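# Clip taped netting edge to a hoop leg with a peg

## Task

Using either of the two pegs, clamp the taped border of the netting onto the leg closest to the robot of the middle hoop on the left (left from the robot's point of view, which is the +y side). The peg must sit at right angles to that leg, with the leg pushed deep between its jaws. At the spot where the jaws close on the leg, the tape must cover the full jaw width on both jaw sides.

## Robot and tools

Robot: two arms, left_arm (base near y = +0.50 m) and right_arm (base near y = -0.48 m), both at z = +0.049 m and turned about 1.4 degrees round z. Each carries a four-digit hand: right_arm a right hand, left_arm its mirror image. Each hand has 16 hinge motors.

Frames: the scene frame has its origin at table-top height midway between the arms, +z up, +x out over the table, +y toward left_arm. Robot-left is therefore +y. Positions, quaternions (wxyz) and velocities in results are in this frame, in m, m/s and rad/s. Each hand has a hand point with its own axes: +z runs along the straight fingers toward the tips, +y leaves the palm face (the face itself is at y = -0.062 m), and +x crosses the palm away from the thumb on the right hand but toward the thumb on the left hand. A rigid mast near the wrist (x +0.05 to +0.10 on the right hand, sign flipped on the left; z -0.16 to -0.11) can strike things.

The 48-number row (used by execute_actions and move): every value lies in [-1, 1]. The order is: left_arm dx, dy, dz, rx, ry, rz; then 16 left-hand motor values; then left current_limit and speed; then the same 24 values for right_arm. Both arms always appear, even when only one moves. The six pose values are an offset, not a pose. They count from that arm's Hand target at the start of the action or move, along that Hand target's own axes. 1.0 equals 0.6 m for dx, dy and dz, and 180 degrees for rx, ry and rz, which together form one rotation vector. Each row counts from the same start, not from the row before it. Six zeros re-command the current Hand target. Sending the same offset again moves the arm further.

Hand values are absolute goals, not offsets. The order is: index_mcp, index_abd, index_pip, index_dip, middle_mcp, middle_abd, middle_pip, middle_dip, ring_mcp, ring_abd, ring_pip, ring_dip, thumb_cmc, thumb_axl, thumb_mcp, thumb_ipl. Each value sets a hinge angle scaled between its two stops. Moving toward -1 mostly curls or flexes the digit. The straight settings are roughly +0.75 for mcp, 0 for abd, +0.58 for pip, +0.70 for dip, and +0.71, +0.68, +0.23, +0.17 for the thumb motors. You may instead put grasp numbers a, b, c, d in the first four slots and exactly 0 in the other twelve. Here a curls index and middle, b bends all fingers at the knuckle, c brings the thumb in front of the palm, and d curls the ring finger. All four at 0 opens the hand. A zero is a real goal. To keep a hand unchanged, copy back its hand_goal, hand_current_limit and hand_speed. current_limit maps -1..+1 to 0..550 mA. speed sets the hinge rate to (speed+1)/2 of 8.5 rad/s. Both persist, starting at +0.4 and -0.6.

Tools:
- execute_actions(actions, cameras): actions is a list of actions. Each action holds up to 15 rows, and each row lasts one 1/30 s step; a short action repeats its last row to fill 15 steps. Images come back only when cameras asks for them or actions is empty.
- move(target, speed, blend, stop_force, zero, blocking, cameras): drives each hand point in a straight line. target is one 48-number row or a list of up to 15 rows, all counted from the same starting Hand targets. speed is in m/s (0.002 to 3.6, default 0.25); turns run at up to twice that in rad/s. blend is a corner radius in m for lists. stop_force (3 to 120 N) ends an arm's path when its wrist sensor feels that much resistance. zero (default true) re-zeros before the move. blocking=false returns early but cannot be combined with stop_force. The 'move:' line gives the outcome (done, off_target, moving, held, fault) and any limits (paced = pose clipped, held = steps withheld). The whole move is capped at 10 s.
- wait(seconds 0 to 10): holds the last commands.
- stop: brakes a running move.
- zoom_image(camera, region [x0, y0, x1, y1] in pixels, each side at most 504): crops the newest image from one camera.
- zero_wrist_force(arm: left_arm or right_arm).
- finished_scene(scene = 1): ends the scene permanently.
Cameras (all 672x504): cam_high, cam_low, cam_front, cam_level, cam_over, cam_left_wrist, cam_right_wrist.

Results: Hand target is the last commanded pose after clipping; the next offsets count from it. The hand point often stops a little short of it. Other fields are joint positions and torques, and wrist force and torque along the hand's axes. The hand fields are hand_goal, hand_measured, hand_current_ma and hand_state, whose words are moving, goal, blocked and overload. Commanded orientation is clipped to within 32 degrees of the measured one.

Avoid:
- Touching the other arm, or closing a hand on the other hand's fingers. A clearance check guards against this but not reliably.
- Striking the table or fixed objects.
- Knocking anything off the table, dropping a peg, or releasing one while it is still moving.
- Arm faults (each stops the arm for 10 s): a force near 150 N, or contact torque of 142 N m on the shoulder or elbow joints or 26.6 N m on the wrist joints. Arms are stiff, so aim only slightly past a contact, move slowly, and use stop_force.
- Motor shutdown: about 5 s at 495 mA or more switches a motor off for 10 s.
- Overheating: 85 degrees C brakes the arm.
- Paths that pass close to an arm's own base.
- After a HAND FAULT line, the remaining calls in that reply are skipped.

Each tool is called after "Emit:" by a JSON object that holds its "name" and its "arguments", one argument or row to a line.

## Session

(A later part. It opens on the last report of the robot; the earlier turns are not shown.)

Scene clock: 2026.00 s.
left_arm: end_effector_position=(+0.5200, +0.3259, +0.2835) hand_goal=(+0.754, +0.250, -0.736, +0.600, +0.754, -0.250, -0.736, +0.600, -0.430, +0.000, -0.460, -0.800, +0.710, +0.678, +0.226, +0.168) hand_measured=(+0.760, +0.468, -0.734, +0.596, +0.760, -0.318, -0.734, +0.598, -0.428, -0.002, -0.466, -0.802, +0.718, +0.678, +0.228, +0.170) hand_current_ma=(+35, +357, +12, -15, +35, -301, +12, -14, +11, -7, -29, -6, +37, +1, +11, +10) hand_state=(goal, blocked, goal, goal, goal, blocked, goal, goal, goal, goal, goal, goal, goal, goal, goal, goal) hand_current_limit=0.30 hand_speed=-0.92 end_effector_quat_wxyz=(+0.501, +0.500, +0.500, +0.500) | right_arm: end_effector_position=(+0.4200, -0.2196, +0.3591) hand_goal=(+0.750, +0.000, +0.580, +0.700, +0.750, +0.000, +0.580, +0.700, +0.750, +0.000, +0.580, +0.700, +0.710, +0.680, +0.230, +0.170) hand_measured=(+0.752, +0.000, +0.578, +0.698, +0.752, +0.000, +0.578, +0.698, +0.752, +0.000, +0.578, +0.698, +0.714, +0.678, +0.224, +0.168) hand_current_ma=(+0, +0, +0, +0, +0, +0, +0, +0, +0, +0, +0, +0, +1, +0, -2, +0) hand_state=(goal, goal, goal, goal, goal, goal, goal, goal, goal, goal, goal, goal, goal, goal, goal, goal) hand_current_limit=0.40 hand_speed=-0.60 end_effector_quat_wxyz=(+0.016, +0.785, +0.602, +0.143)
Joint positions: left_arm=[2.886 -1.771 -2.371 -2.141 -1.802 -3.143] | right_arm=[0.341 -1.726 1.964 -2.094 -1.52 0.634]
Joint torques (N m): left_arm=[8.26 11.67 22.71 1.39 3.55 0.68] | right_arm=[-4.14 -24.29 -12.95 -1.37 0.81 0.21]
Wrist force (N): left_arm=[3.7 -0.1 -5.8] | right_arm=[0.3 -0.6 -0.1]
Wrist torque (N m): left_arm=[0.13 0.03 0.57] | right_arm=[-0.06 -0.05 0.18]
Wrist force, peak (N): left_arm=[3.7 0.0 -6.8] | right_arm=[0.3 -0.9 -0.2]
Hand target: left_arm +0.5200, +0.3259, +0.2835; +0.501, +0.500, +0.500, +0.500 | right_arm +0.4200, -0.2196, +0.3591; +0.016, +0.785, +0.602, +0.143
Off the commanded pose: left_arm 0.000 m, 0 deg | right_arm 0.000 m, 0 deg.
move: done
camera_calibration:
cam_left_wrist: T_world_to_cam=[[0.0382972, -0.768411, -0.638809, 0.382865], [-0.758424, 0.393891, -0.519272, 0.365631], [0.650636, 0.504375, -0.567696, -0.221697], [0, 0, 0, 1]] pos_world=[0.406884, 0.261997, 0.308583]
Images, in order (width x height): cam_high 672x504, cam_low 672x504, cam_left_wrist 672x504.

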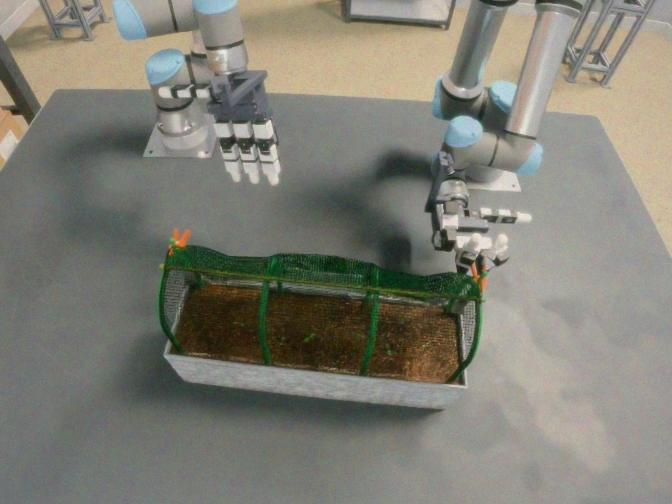

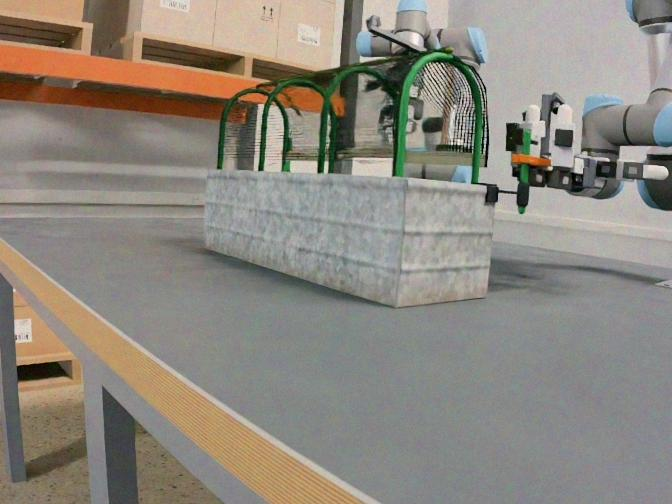

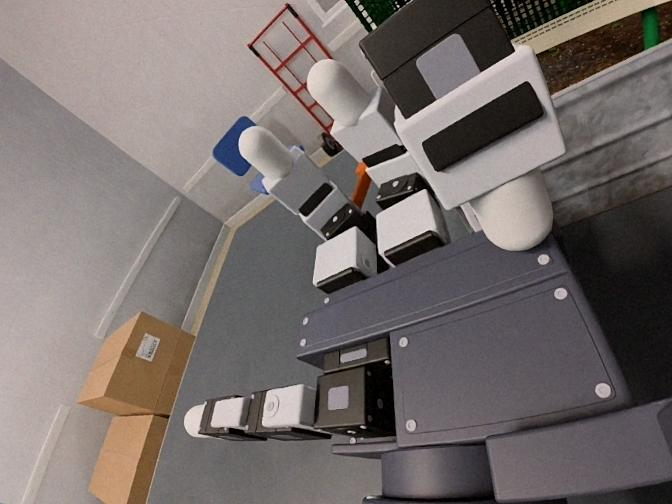

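Emit:
{"name": "move", "arguments": {
  "target": [0,0,0,0,0,0,0.753,0.1,-0.737,0.6,0.753,-0.1,-0.737,0.6,-0.43,0,-0.46,-0.8,0.71,0.678,0.225,0.168,0.76,-0.9,0,0,0,0,0,0,0,0,0,0,0,0,0,0,0,0,0,0,0,0,0,0,0.4,-0.6],
  "speed": 0.05,
  "cameras": ["cam_left_wrist", "cam_low", "cam_high", "cam_front"]
}}

Emit:
{"name": "zoom_image", "arguments": {
  "camera": "cam_left_wrist",
  "region": [250, 40, 470, 260]
}}

Emit:
{"name": "zoom_image", "arguments": {
  "camera": "cam_low",
  "region": [490, 90, 630, 220]
}}

Emit:
{"name": "zoom_image", "arguments": {
  "camera": "cam_high",
  "region": [440, 230, 510, 310]
}}

Emit:
{"name": "zoom_image", "arguments": {
  "camera": "cam_front",
  "region": [60, 250, 200, 390]
}}

Scene clock: 2042.87 s.
left_arm: end_effector_position=(+0.5200, +0.3259, +0.2835) hand_goal=(+0.754, +0.100, -0.736, +0.600, +0.754, -0.100, -0.736, +0.600, -0.430, +0.000, -0.460, -0.800, +0.710, +0.678, +0.226, +0.168) hand_measured=(+0.760, +0.194, -0.734, +0.596, +0.760, -0.184, -0.734, +0.598, -0.428, -0.002, -0.466, -0.802, +0.718, +0.678, +0.228, +0.170) hand_current_ma=(+35, +410, +12, -15, +35, -370, +12, -14, +11, -7, -29, -6, +37, +1, +11, +10) hand_state=(goal, blocked, goal, goal, goal, blocked, goal, goal, goal, goal, goal, goal, goal, goal, goal, goal) hand_current_limit=0.76 hand_speed=-0.90 end_effector_quat_wxyz=(+0.501, +0.500, +0.500, +0.500) | right_arm: end_effector_position=(+0.4200, -0.2196, +0.3591) hand_goal=(+0.750, +0.000, +0.580, +0.700, +0.750, +0.000, +0.580, +0.700, +0.750, +0.000, +0.580, +0.700, +0.710, +0.680, +0.230, +0.170) hand_measured=(+0.752, +0.000, +0.578, +0.698, +0.752, +0.000, +0.578, +0.698, +0.752, +0.000, +0.578, +0.698, +0.714, +0.678, +0.224, +0.168) hand_current_ma=(+0, +0, +0, +0, +0, +0, +0, +0, +0, +0, +0, +0, +1, +0, -2, +0) hand_state=(goal, goal, goal, goal, goal, goal, goal, goal, goal, goal, goal, goal, goal, goal, goal, goal) hand_current_limit=0.40 hand_speed=-0.60 end_effector_quat_wxyz=(+0.016, +0.785, +0.602, +0.143)
Joint positions: left_arm=[2.886 -1.771 -2.371 -2.141 -1.802 -3.143] | right_arm=[0.341 -1.726 1.964 -2.094 -1.52 0.634]
Joint torques (N m): left_arm=[6.76 11.29 18.96 3.6 2.68 -0.24] | right_arm=[-4.08 -24.18 -13.95 -1.48 1 0.25]
Wrist force (N): left_arm=[2.2 0.3 -4.9] | right_arm=[0.1 -0.5 -0.1]
Wrist torque (N m): left_arm=[0.09 -0.09 0.44] | right_arm=[-0.05 -0.02 0.16]
Wrist force, peak (N): left_arm=[4.7 0.3 -7.7] | right_arm=[0.1 -0.9 -0.3]
Hand target: left_arm +0.5200, +0.3259, +0.2835; +0.501, +0.500, +0.500, +0.500 | right_arm +0.4200, -0.2196, +0.3591; +0.016, +0.785, +0.602, +0.143
Off the commanded pose: left_arm 0.000 m, 0 deg | right_arm 0.000 m, 0 deg.
move: done
camera_calibration:
cam_left_wrist: T_world_to_cam=[[0.0382863, -0.768406, -0.638817, 0.38287], [-0.758424, 0.393902, -0.519263, 0.365625], [0.650636, 0.504375, -0.567696, -0.221697], [0, 0, 0, 1]] pos_world=[0.406884, 0.261997, 0.308583]
Images, in order (width x height): cam_high 672x504, cam_low 672x504, cam_front 672x504, cam_left_wrist 672x504.

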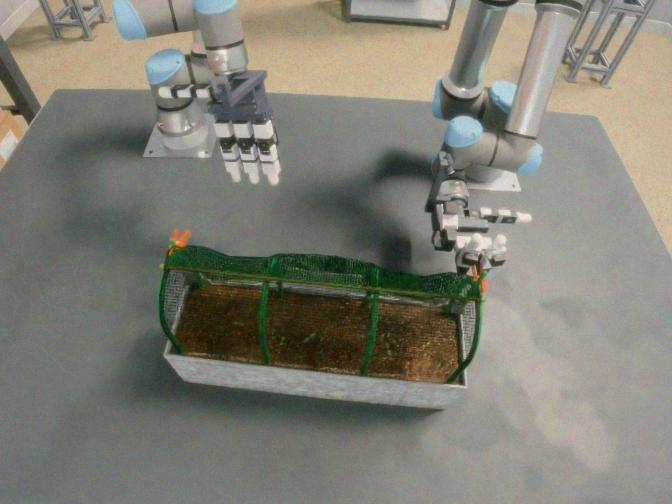

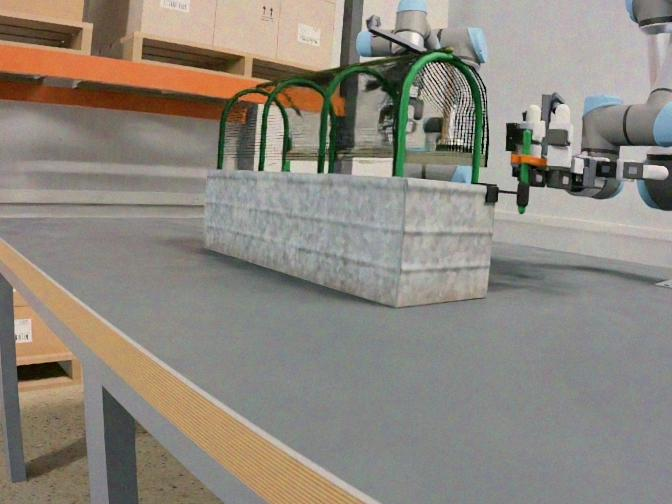

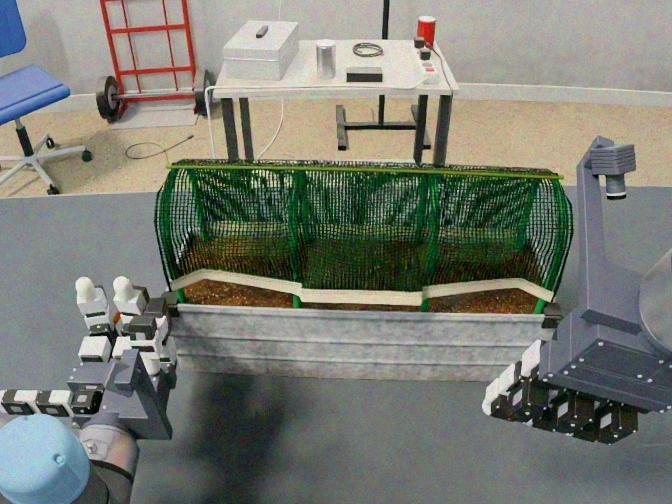

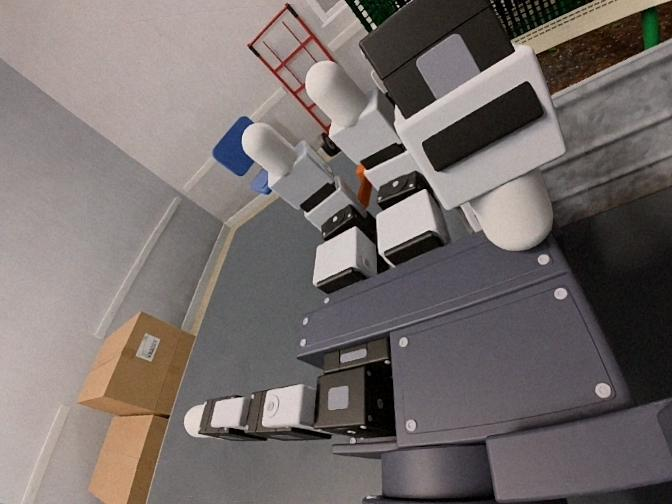

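Scaled by 2.291 from the camera's 672x504 image, which has a finer 960x720 frame.

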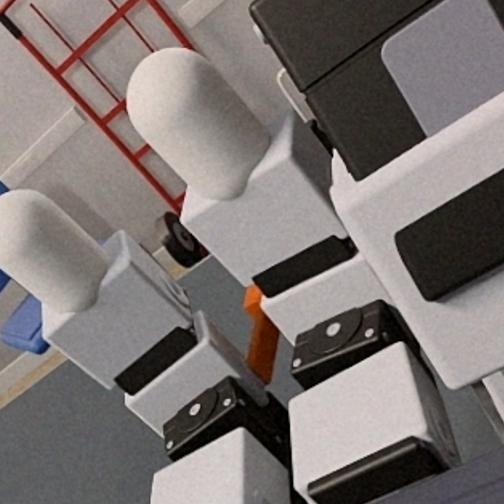

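Scaled by 3.600 from the camera's 672x504 image, which has a finer 960x720 frame.

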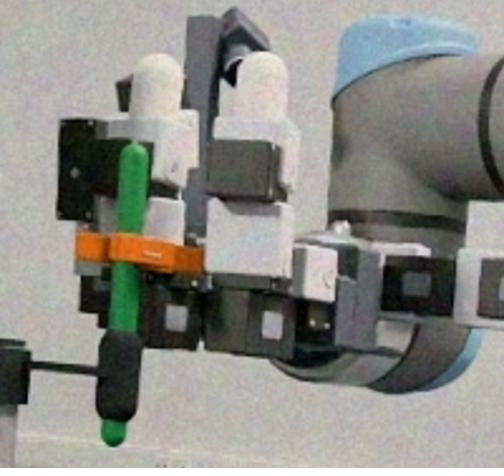

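Scaled by 6.300 from the camera's 672x504 image, which has a finer 960x720 frame.

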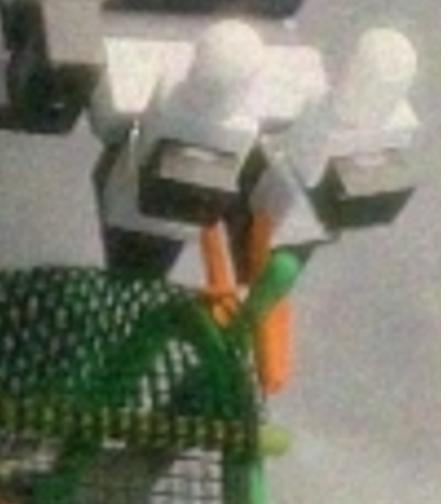

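Scaled by 3.600 from the camera's 672x504 image, which has a finer 960x720 frame.

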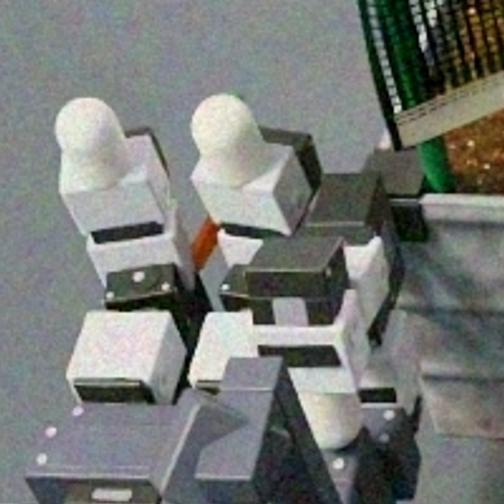

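Emit:
{"name": "move", "arguments": {
  "target": [0,0,0,0,0,0,0.753,0.03,-0.737,0.6,0.753,-0.03,-0.737,0.6,-0.43,0,-0.46,-0.8,0.71,0.678,0.225,0.168,0.76,-0.9,0,0,0,0,0,0,0,0,0,0,0,0,0,0,0,0,0,0,0,0,0,0,0.4,-0.6],
  "speed": 0.05,
  "cameras": ["cam_left_wrist", "cam_low", "cam_high"]
}}

Emit:
{"name": "zoom_image", "arguments": {
  "camera": "cam_left_wrist",
  "region": [300, 100, 420, 220]
}}

Emit:
{"name": "zoom_image", "arguments": {
  "camera": "cam_low",
  "region": [490, 90, 630, 220]
}}

Emit:
{"name": "zoom_image", "arguments": {
  "camera": "cam_high",
  "region": [440, 230, 510, 310]
}}

Scene clock: 2053.43 s.
left_arm: end_effector_position=(+0.5200, +0.3259, +0.2835) hand_goal=(+0.754, +0.030, -0.736, +0.600, +0.754, -0.030, -0.736, +0.600, -0.430, +0.000, -0.460, -0.800, +0.710, +0.678, +0.226, +0.168) hand_measured=(+0.760, +0.132, -0.734, +0.596, +0.760, -0.130, -0.734, +0.598, -0.428, -0.002, -0.466, -0.802, +0.718, +0.678, +0.228, +0.170) hand_current_ma=(+35, +448, +12, -15, +35, -438, +12, -14, +11, -7, -29, -6, +37, +1, +11, +10) hand_state=(goal, blocked, goal, goal, goal, blocked, goal, goal, goal, goal, goal, goal, goal, goal, goal, goal) hand_current_limit=0.76 hand_speed=-0.90 end_effector_quat_wxyz=(+0.501, +0.500, +0.500, +0.500) | right_arm: end_effector_position=(+0.4200, -0.2196, +0.3591) hand_goal=(+0.750, +0.000, +0.580, +0.700, +0.750, +0.000, +0.580, +0.700, +0.750, +0.000, +0.580, +0.700, +0.710, +0.680, +0.230, +0.170) hand_measured=(+0.752, +0.000, +0.578, +0.698, +0.752, +0.000, +0.578, +0.698, +0.752, +0.000, +0.578, +0.698, +0.714, +0.678, +0.224, +0.168) hand_current_ma=(+0, +0, +0, +0, +0, +0, +0, +0, +0, +0, +0, +0, +1, +0, -2, +0) hand_state=(goal, goal, goal, goal, goal, goal, goal, goal, goal, goal, goal, goal, goal, goal, goal, goal) hand_current_limit=0.40 hand_speed=-0.60 end_effector_quat_wxyz=(+0.016, +0.785, +0.602, +0.143)
Joint positions: left_arm=[2.886 -1.771 -2.371 -2.141 -1.802 -3.143] | right_arm=[0.341 -1.726 1.964 -2.094 -1.52 0.634]
Joint torques (N m): left_arm=[5.03 11.85 15.2 2.48 -1.73 -1.07] | right_arm=[-4.37 -23.61 -14.65 -1.52 0.7 0.27]
Wrist force (N): left_arm=[0.9 -0.2 -0.1] | right_arm=[0.2 -0.7 -0.2]
Wrist torque (N m): left_arm=[-0.31 -0.13 0.34] | right_arm=[-0.08 -0.03 0.16]
Wrist force, peak (N): left_arm=[2.2 0.1 -5.1] | right_arm=[0.2 -0.9 -0.1]
Hand target: left_arm +0.5200, +0.3259, +0.2835; +0.501, +0.500, +0.500, +0.500 | right_arm +0.4200, -0.2196, +0.3591; +0.016, +0.785, +0.602, +0.143
Off the commanded pose: left_arm 0.000 m, 0 deg | right_arm 0.000 m, 0 deg.
move: done
camera_calibration:
cam_left_wrist: T_world_to_cam=[[0.0383449, -0.768436, -0.638776, 0.382842], [-0.758421, 0.393842, -0.519312, 0.365655], [0.650636, 0.504375, -0.567697, -0.221697], [0, 0, 0, 1]] pos_world=[0.406884, 0.261997, 0.308583]
Images, in order (width x height): cam_high 672x504, cam_low 672x504, cam_left_wrist 672x504.

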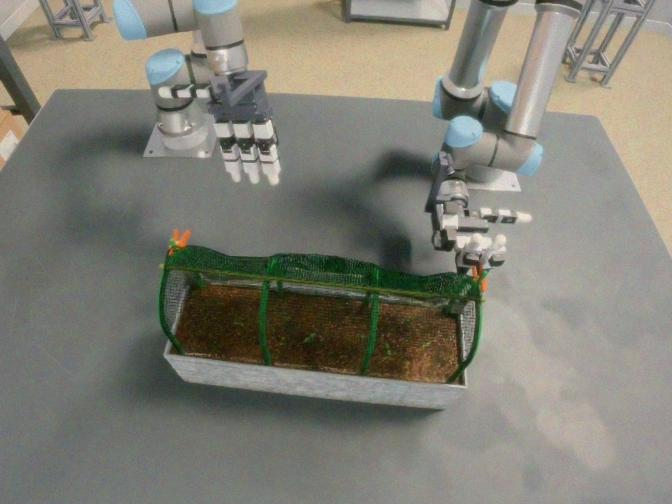

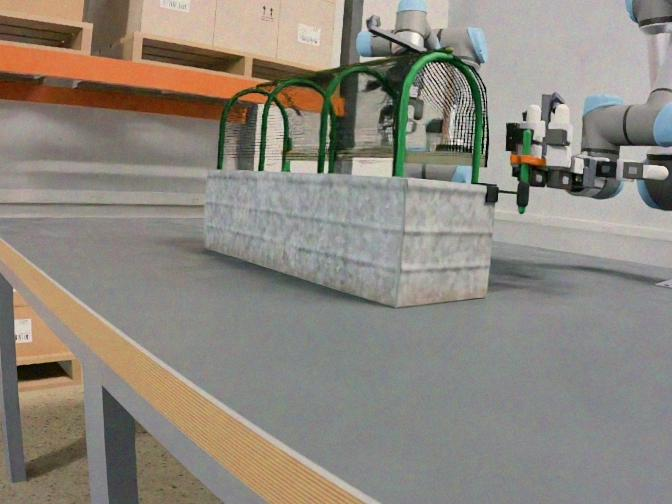

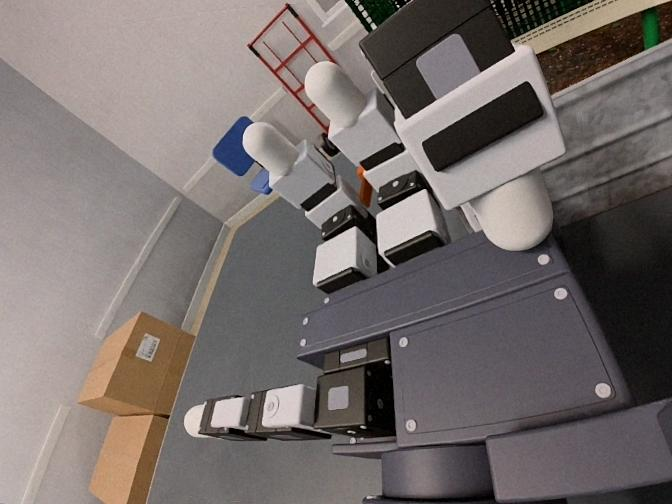

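Scaled by 4.200 from the camera's 672x504 image, which has a finer 960x720 frame.

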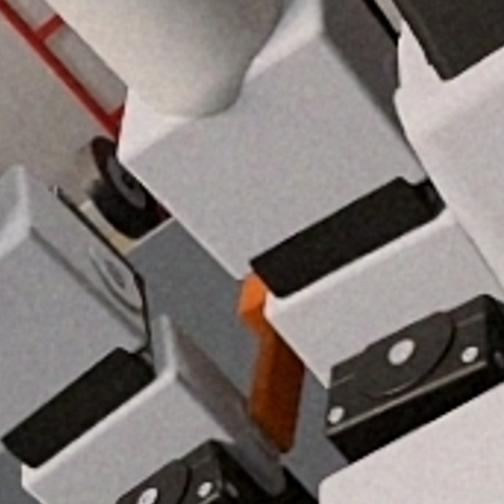

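Scaled by 3.600 from the camera's 672x504 image, which has a finer 960x720 frame.

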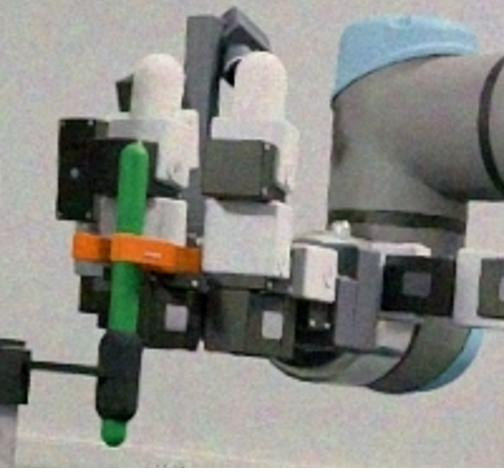

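Scaled by 6.300 from the camera's 672x504 image, which has a finer 960x720 frame.

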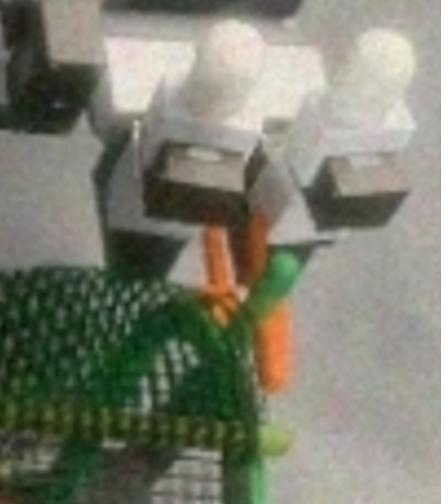

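Emit:
{"name": "move", "arguments": {
  "target": [0,0,0,0,0,0,0.753,-0.02,-0.737,0.6,0.753,0.02,-0.737,0.6,-0.43,0,-0.46,-0.8,0.71,0.678,0.225,0.168,0.77,-0.9,0,0,0,0,0,0,0,0,0,0,0,0,0,0,0,0,0,0,0,0,0,0,0.4,-0.6],
  "speed": 0.05,
  "cameras": ["cam_low", "cam_high", "cam_front", "cam_level"]
}}

Emit:
{"name": "zoom_image", "arguments": {
  "camera": "cam_high",
  "region": [455, 250, 505, 300]
}}

Emit:
{"name": "zoom_image", "arguments": {
  "camera": "cam_low",
  "region": [500, 130, 570, 200]
}}

Emit:
{"name": "zoom_image", "arguments": {
  "camera": "cam_front",
  "region": [80, 260, 180, 360]
}}

Scene clock: 2080.97 s.
left_arm: end_effector_position=(+0.5200, +0.3259, +0.2835) hand_goal=(+0.754, -0.020, -0.736, +0.600, +0.754, +0.020, -0.736, +0.600, -0.430, +0.000, -0.460, -0.800, +0.710, +0.678, +0.226, +0.168) hand_measured=(+0.760, +0.084, -0.734, +0.596, +0.760, -0.098, -0.734, +0.598, -0.428, -0.002, -0.466, -0.802, +0.718, +0.678, +0.228, +0.170) hand_current_ma=(+35, +459, +12, -15, +35, -487, +12, -14, +11, -7, -29, -6, +37, +1, +11, +10) hand_state=(goal, blocked, goal, goal, goal, blocked, goal, goal, goal, goal, goal, goal, goal, goal, goal, goal) hand_current_limit=0.77 hand_speed=-0.90 end_effector_quat_wxyz=(+0.501, +0.500, +0.500, +0.500) | right_arm: end_effector_position=(+0.4200, -0.2196, +0.3591) hand_goal=(+0.750, +0.000, +0.580, +0.700, +0.750, +0.000, +0.580, +0.700, +0.750, +0.000, +0.580, +0.700, +0.710, +0.680, +0.230, +0.170) hand_measured=(+0.752, +0.000, +0.578, +0.698, +0.752, +0.000, +0.578, +0.698, +0.752, +0.000, +0.578, +0.698, +0.714, +0.678, +0.224, +0.168) hand_current_ma=(+0, +0, +0, +0, +0, +0, +0, +0, +0, +0, +0, +0, +1, +0, -2, +0) hand_state=(goal, goal, goal, goal, goal, goal, goal, goal, goal, goal, goal, goal, goal, goal, goal, goal) hand_current_limit=0.40 hand_speed=-0.60 end_effector_quat_wxyz=(+0.016, +0.785, +0.602, +0.143)
Joint positions: left_arm=[2.886 -1.771 -2.371 -2.141 -1.802 -3.143] | right_arm=[0.341 -1.726 1.964 -2.094 -1.52 0.634]
Joint torques (N m): left_arm=[3.59 12.12 12.73 1.24 -1.56 -1.11] | right_arm=[-3.51 -23.59 -13.91 -1.39 0.88 0.16]
Wrist force (N): left_arm=[0.7 -0.2 0.2] | right_arm=[0.1 -0.6 0.0]
Wrist torque (N m): left_arm=[-0.33 -0.13 0.33] | right_arm=[-0.08 -0.03 0.16]
Wrist force, peak (N): left_arm=[1.3 -0.2 -0.3] | right_arm=[0.1 -0.9 -0.5]
Hand target: left_arm +0.5200, +0.3259, +0.2835; +0.501, +0.500, +0.500, +0.500 | right_arm +0.4200, -0.2196, +0.3591; +0.016, +0.785, +0.602, +0.143
Off the commanded pose: left_arm 0.000 m, 0 deg | right_arm 0.000 m, 0 deg.
move: done
Images, in order (width x height): cam_high 672x504, cam_low 672x504, cam_front 672x504, cam_level 672x504.

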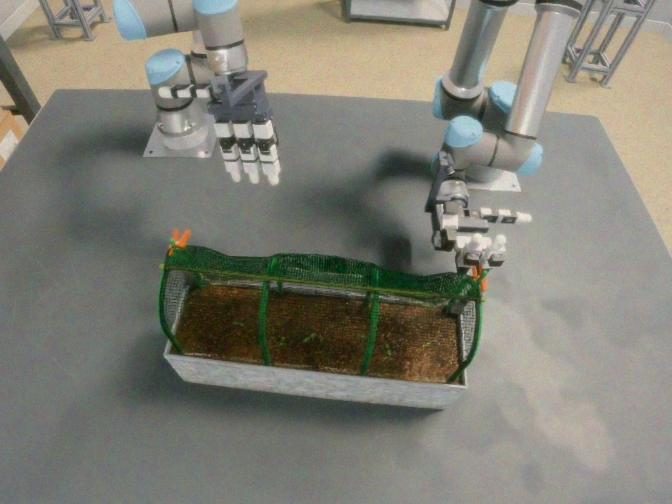

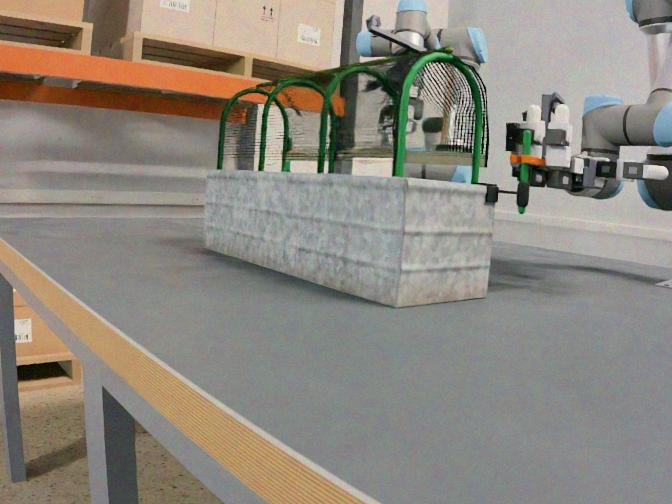

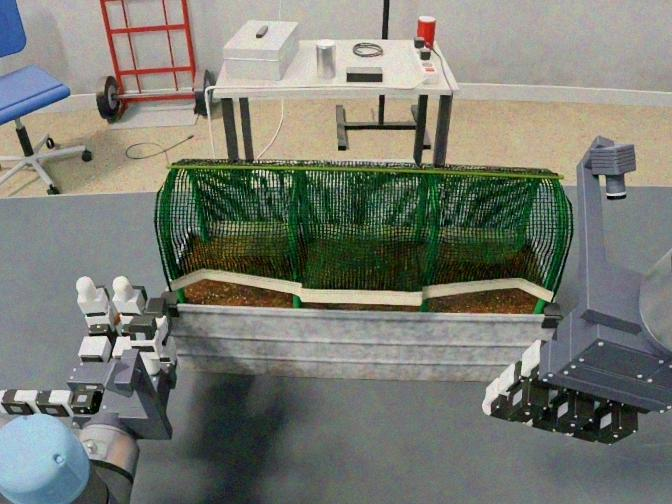

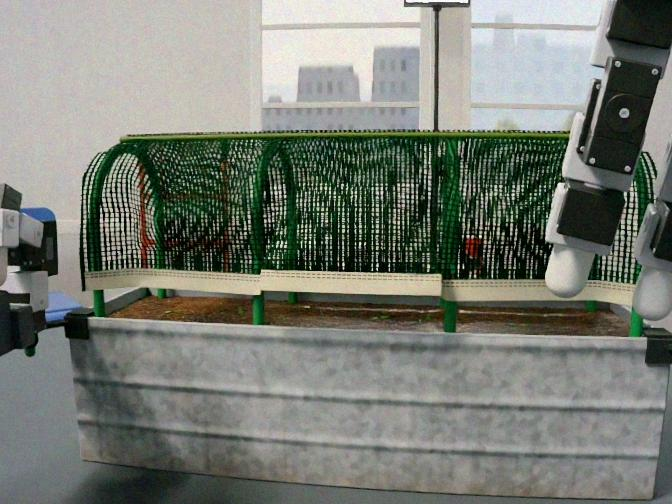

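Scaled by 10.080 from the camera's 672x504 image, which has a finer 960x720 frame.

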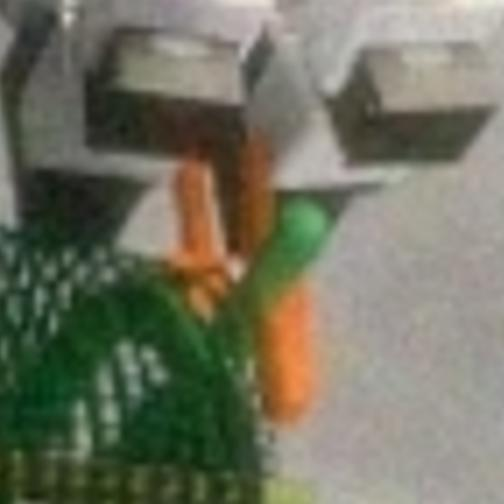

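Scaled by 7.200 from the camera's 672x504 image, which has a finer 960x720 frame.

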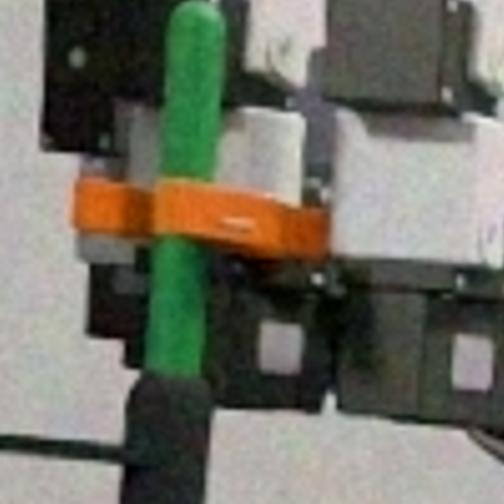

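Scaled by 5.040 from the camera's 672x504 image, which has a finer 960x720 frame.

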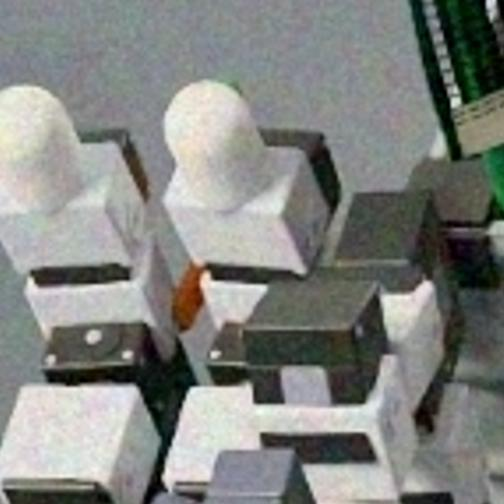

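Emit:
{"name": "move", "arguments": {
  "target": [0.005,0,-0.05,0,0,0,0.753,-0.02,-0.737,0.6,0.753,0.02,-0.737,0.6,-0.43,0,-0.46,-0.8,0.71,0.678,0.225,0.168,0.77,-0.9,0,0,0,0,0,0,0,0,0,0,0,0,0,0,0,0,0,0,0,0,0,0,0.4,-0.6],
  "speed": 0.03,
  "stop_force": 7,
  "cameras": ["cam_low", "cam_high", "cam_left_wrist", "cam_front"]
}}

Emit:
{"name": "zoom_image", "arguments": {
  "camera": "cam_high",
  "region": [440, 230, 510, 300]
}}

Emit:
{"name": "zoom_image", "arguments": {
  "camera": "cam_low",
  "region": [490, 110, 590, 210]
}}

Emit:
{"name": "zoom_image", "arguments": {
  "camera": "cam_left_wrist",
  "region": [290, 90, 430, 230]
}}

Scene clock: 2130.10 s.
left_arm: end_effector_position=(+0.4900, +0.3289, +0.2835) hand_goal=(+0.754, -0.020, -0.736, +0.600, +0.754, +0.020, -0.736, +0.600, -0.430, +0.000, -0.460, -0.800, +0.710, +0.678, +0.226, +0.168) hand_measured=(+0.760, +0.084, -0.734, +0.596, +0.760, -0.098, -0.734, +0.598, -0.428, -0.002, -0.466, -0.802, +0.718, +0.678, +0.228, +0.170) hand_current_ma=(+35, +459, +12, -15, +35, -487, +12, -14, +11, -7, -29, -6, +37, +1, +11, +10) hand_state=(goal, blocked, goal, goal, goal, blocked, goal, goal, goal, goal, goal, goal, goal, goal, goal, goal) hand_current_limit=0.77 hand_speed=-0.90 end_effector_quat_wxyz=(+0.501, +0.500, +0.500, +0.500) | right_arm: end_effector_position=(+0.4200, -0.2196, +0.3591) hand_goal=(+0.750, +0.000, +0.580, +0.700, +0.750, +0.000, +0.580, +0.700, +0.750, +0.000, +0.580, +0.700, +0.710, +0.680, +0.230, +0.170) hand_measured=(+0.752, +0.000, +0.578, +0.698, +0.752, +0.000, +0.578, +0.698, +0.752, +0.000, +0.578, +0.698, +0.714, +0.678, +0.224, +0.168) hand_current_ma=(+0, +0, +0, +0, +0, +0, +0, +0, +0, +0, +0, +0, +1, +0, -2, +0) hand_state=(goal, goal, goal, goal, goal, goal, goal, goal, goal, goal, goal, goal, goal, goal, goal, goal) hand_current_limit=0.40 hand_speed=-0.60 end_effector_quat_wxyz=(+0.016, +0.785, +0.602, +0.143)
Joint positions: left_arm=[2.872 -1.719 -2.441 -2.123 -1.816 -3.143] | right_arm=[0.341 -1.726 1.964 -2.094 -1.52 0.634]
Joint torques (N m): left_arm=[-9.26 24.97 5.79 3.3 -2.53 0.18] | right_arm=[-3.19 -23.51 -14.49 -1.65 0.72 0.28]
Wrist force (N): left_arm=[0.7 -0.4 0.0] | right_arm=[0.1 -0.7 0.0]
Wrist torque (N m): left_arm=[-0.33 -0.13 0.34] | right_arm=[-0.08 -0.03 0.16]
Wrist force, peak (N): left_arm=[1.2 -0.7 0.0] | right_arm=[0.3 -0.9 -0.1]
Hand target: left_arm +0.4900, +0.3289, +0.2835; +0.501, +0.500, +0.500, +0.500 | right_arm +0.4200, -0.2196, +0.3591; +0.016, +0.785, +0.602, +0.143
Off the commanded pose: left_arm 0.000 m, 0 deg | right_arm 0.000 m, 0 deg.
move: done
camera_calibration:
cam_left_wrist: T_world_to_cam=[[0.0383449, -0.768436, -0.638776, 0.386374], [-0.758421, 0.393842, -0.519312, 0.341682], [0.650636, 0.504375, -0.567697, -0.203741], [0, 0, 0, 1]] pos_world=[0.376884, 0.265097, 0.308583]
Images, in order (width x height): cam_high 672x504, cam_low 672x504, cam_front 672x504, cam_left_wrist 672x504.

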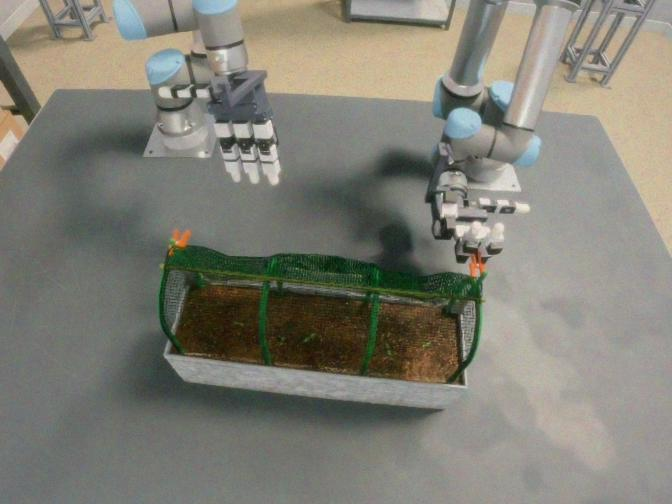

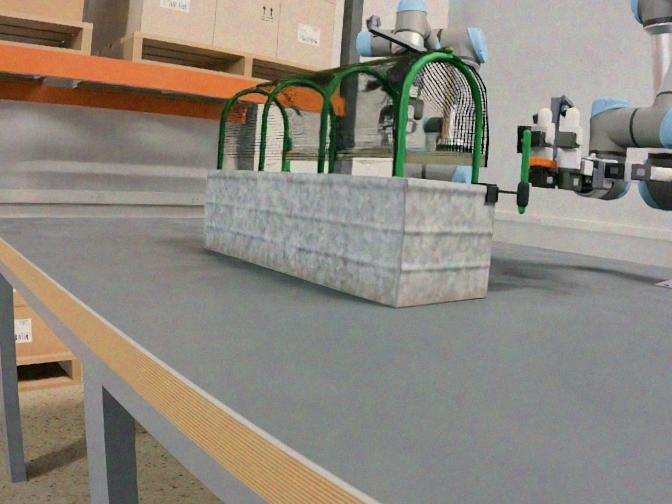

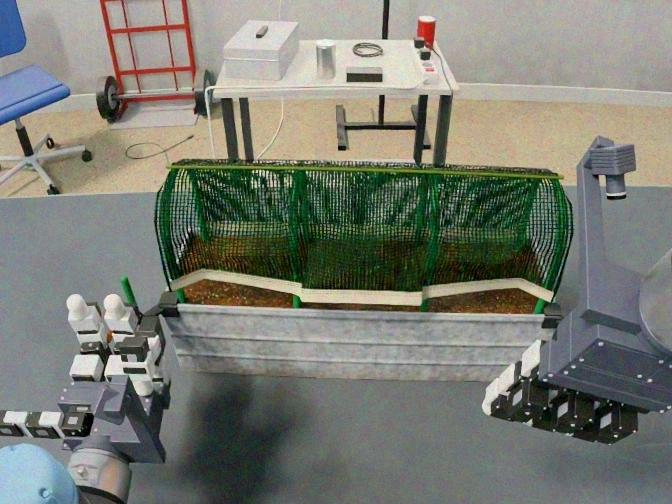

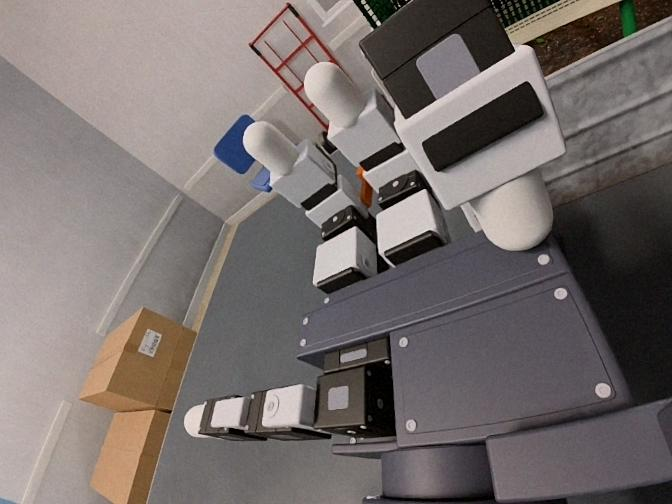

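Scaled by 7.200 from the camera's 672x504 image, which has a finer 960x720 frame.

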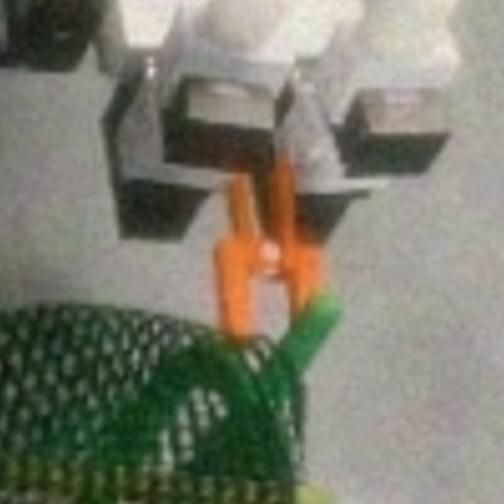

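Scaled by 5.040 from the camera's 672x504 image, which has a finer 960x720 frame.

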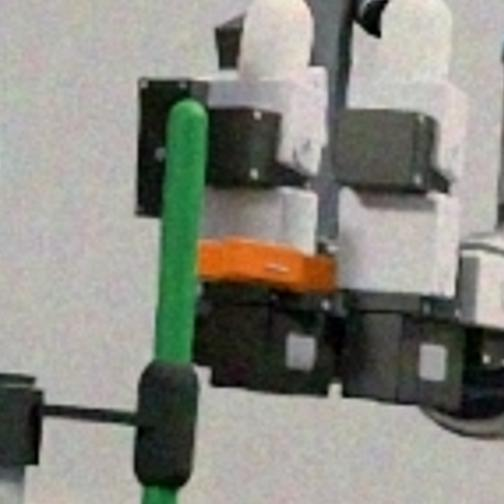

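Scaled by 3.600 from the camera's 672x504 image, which has a finer 960x720 frame.

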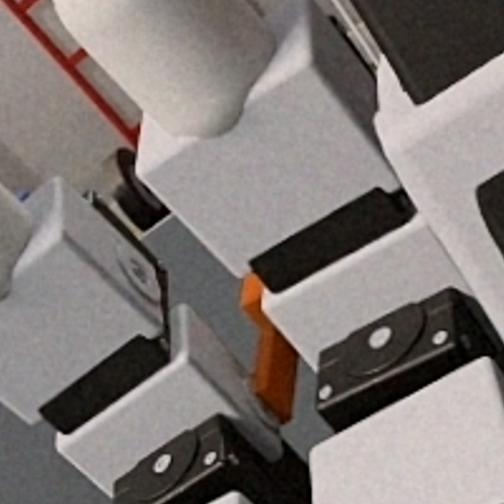

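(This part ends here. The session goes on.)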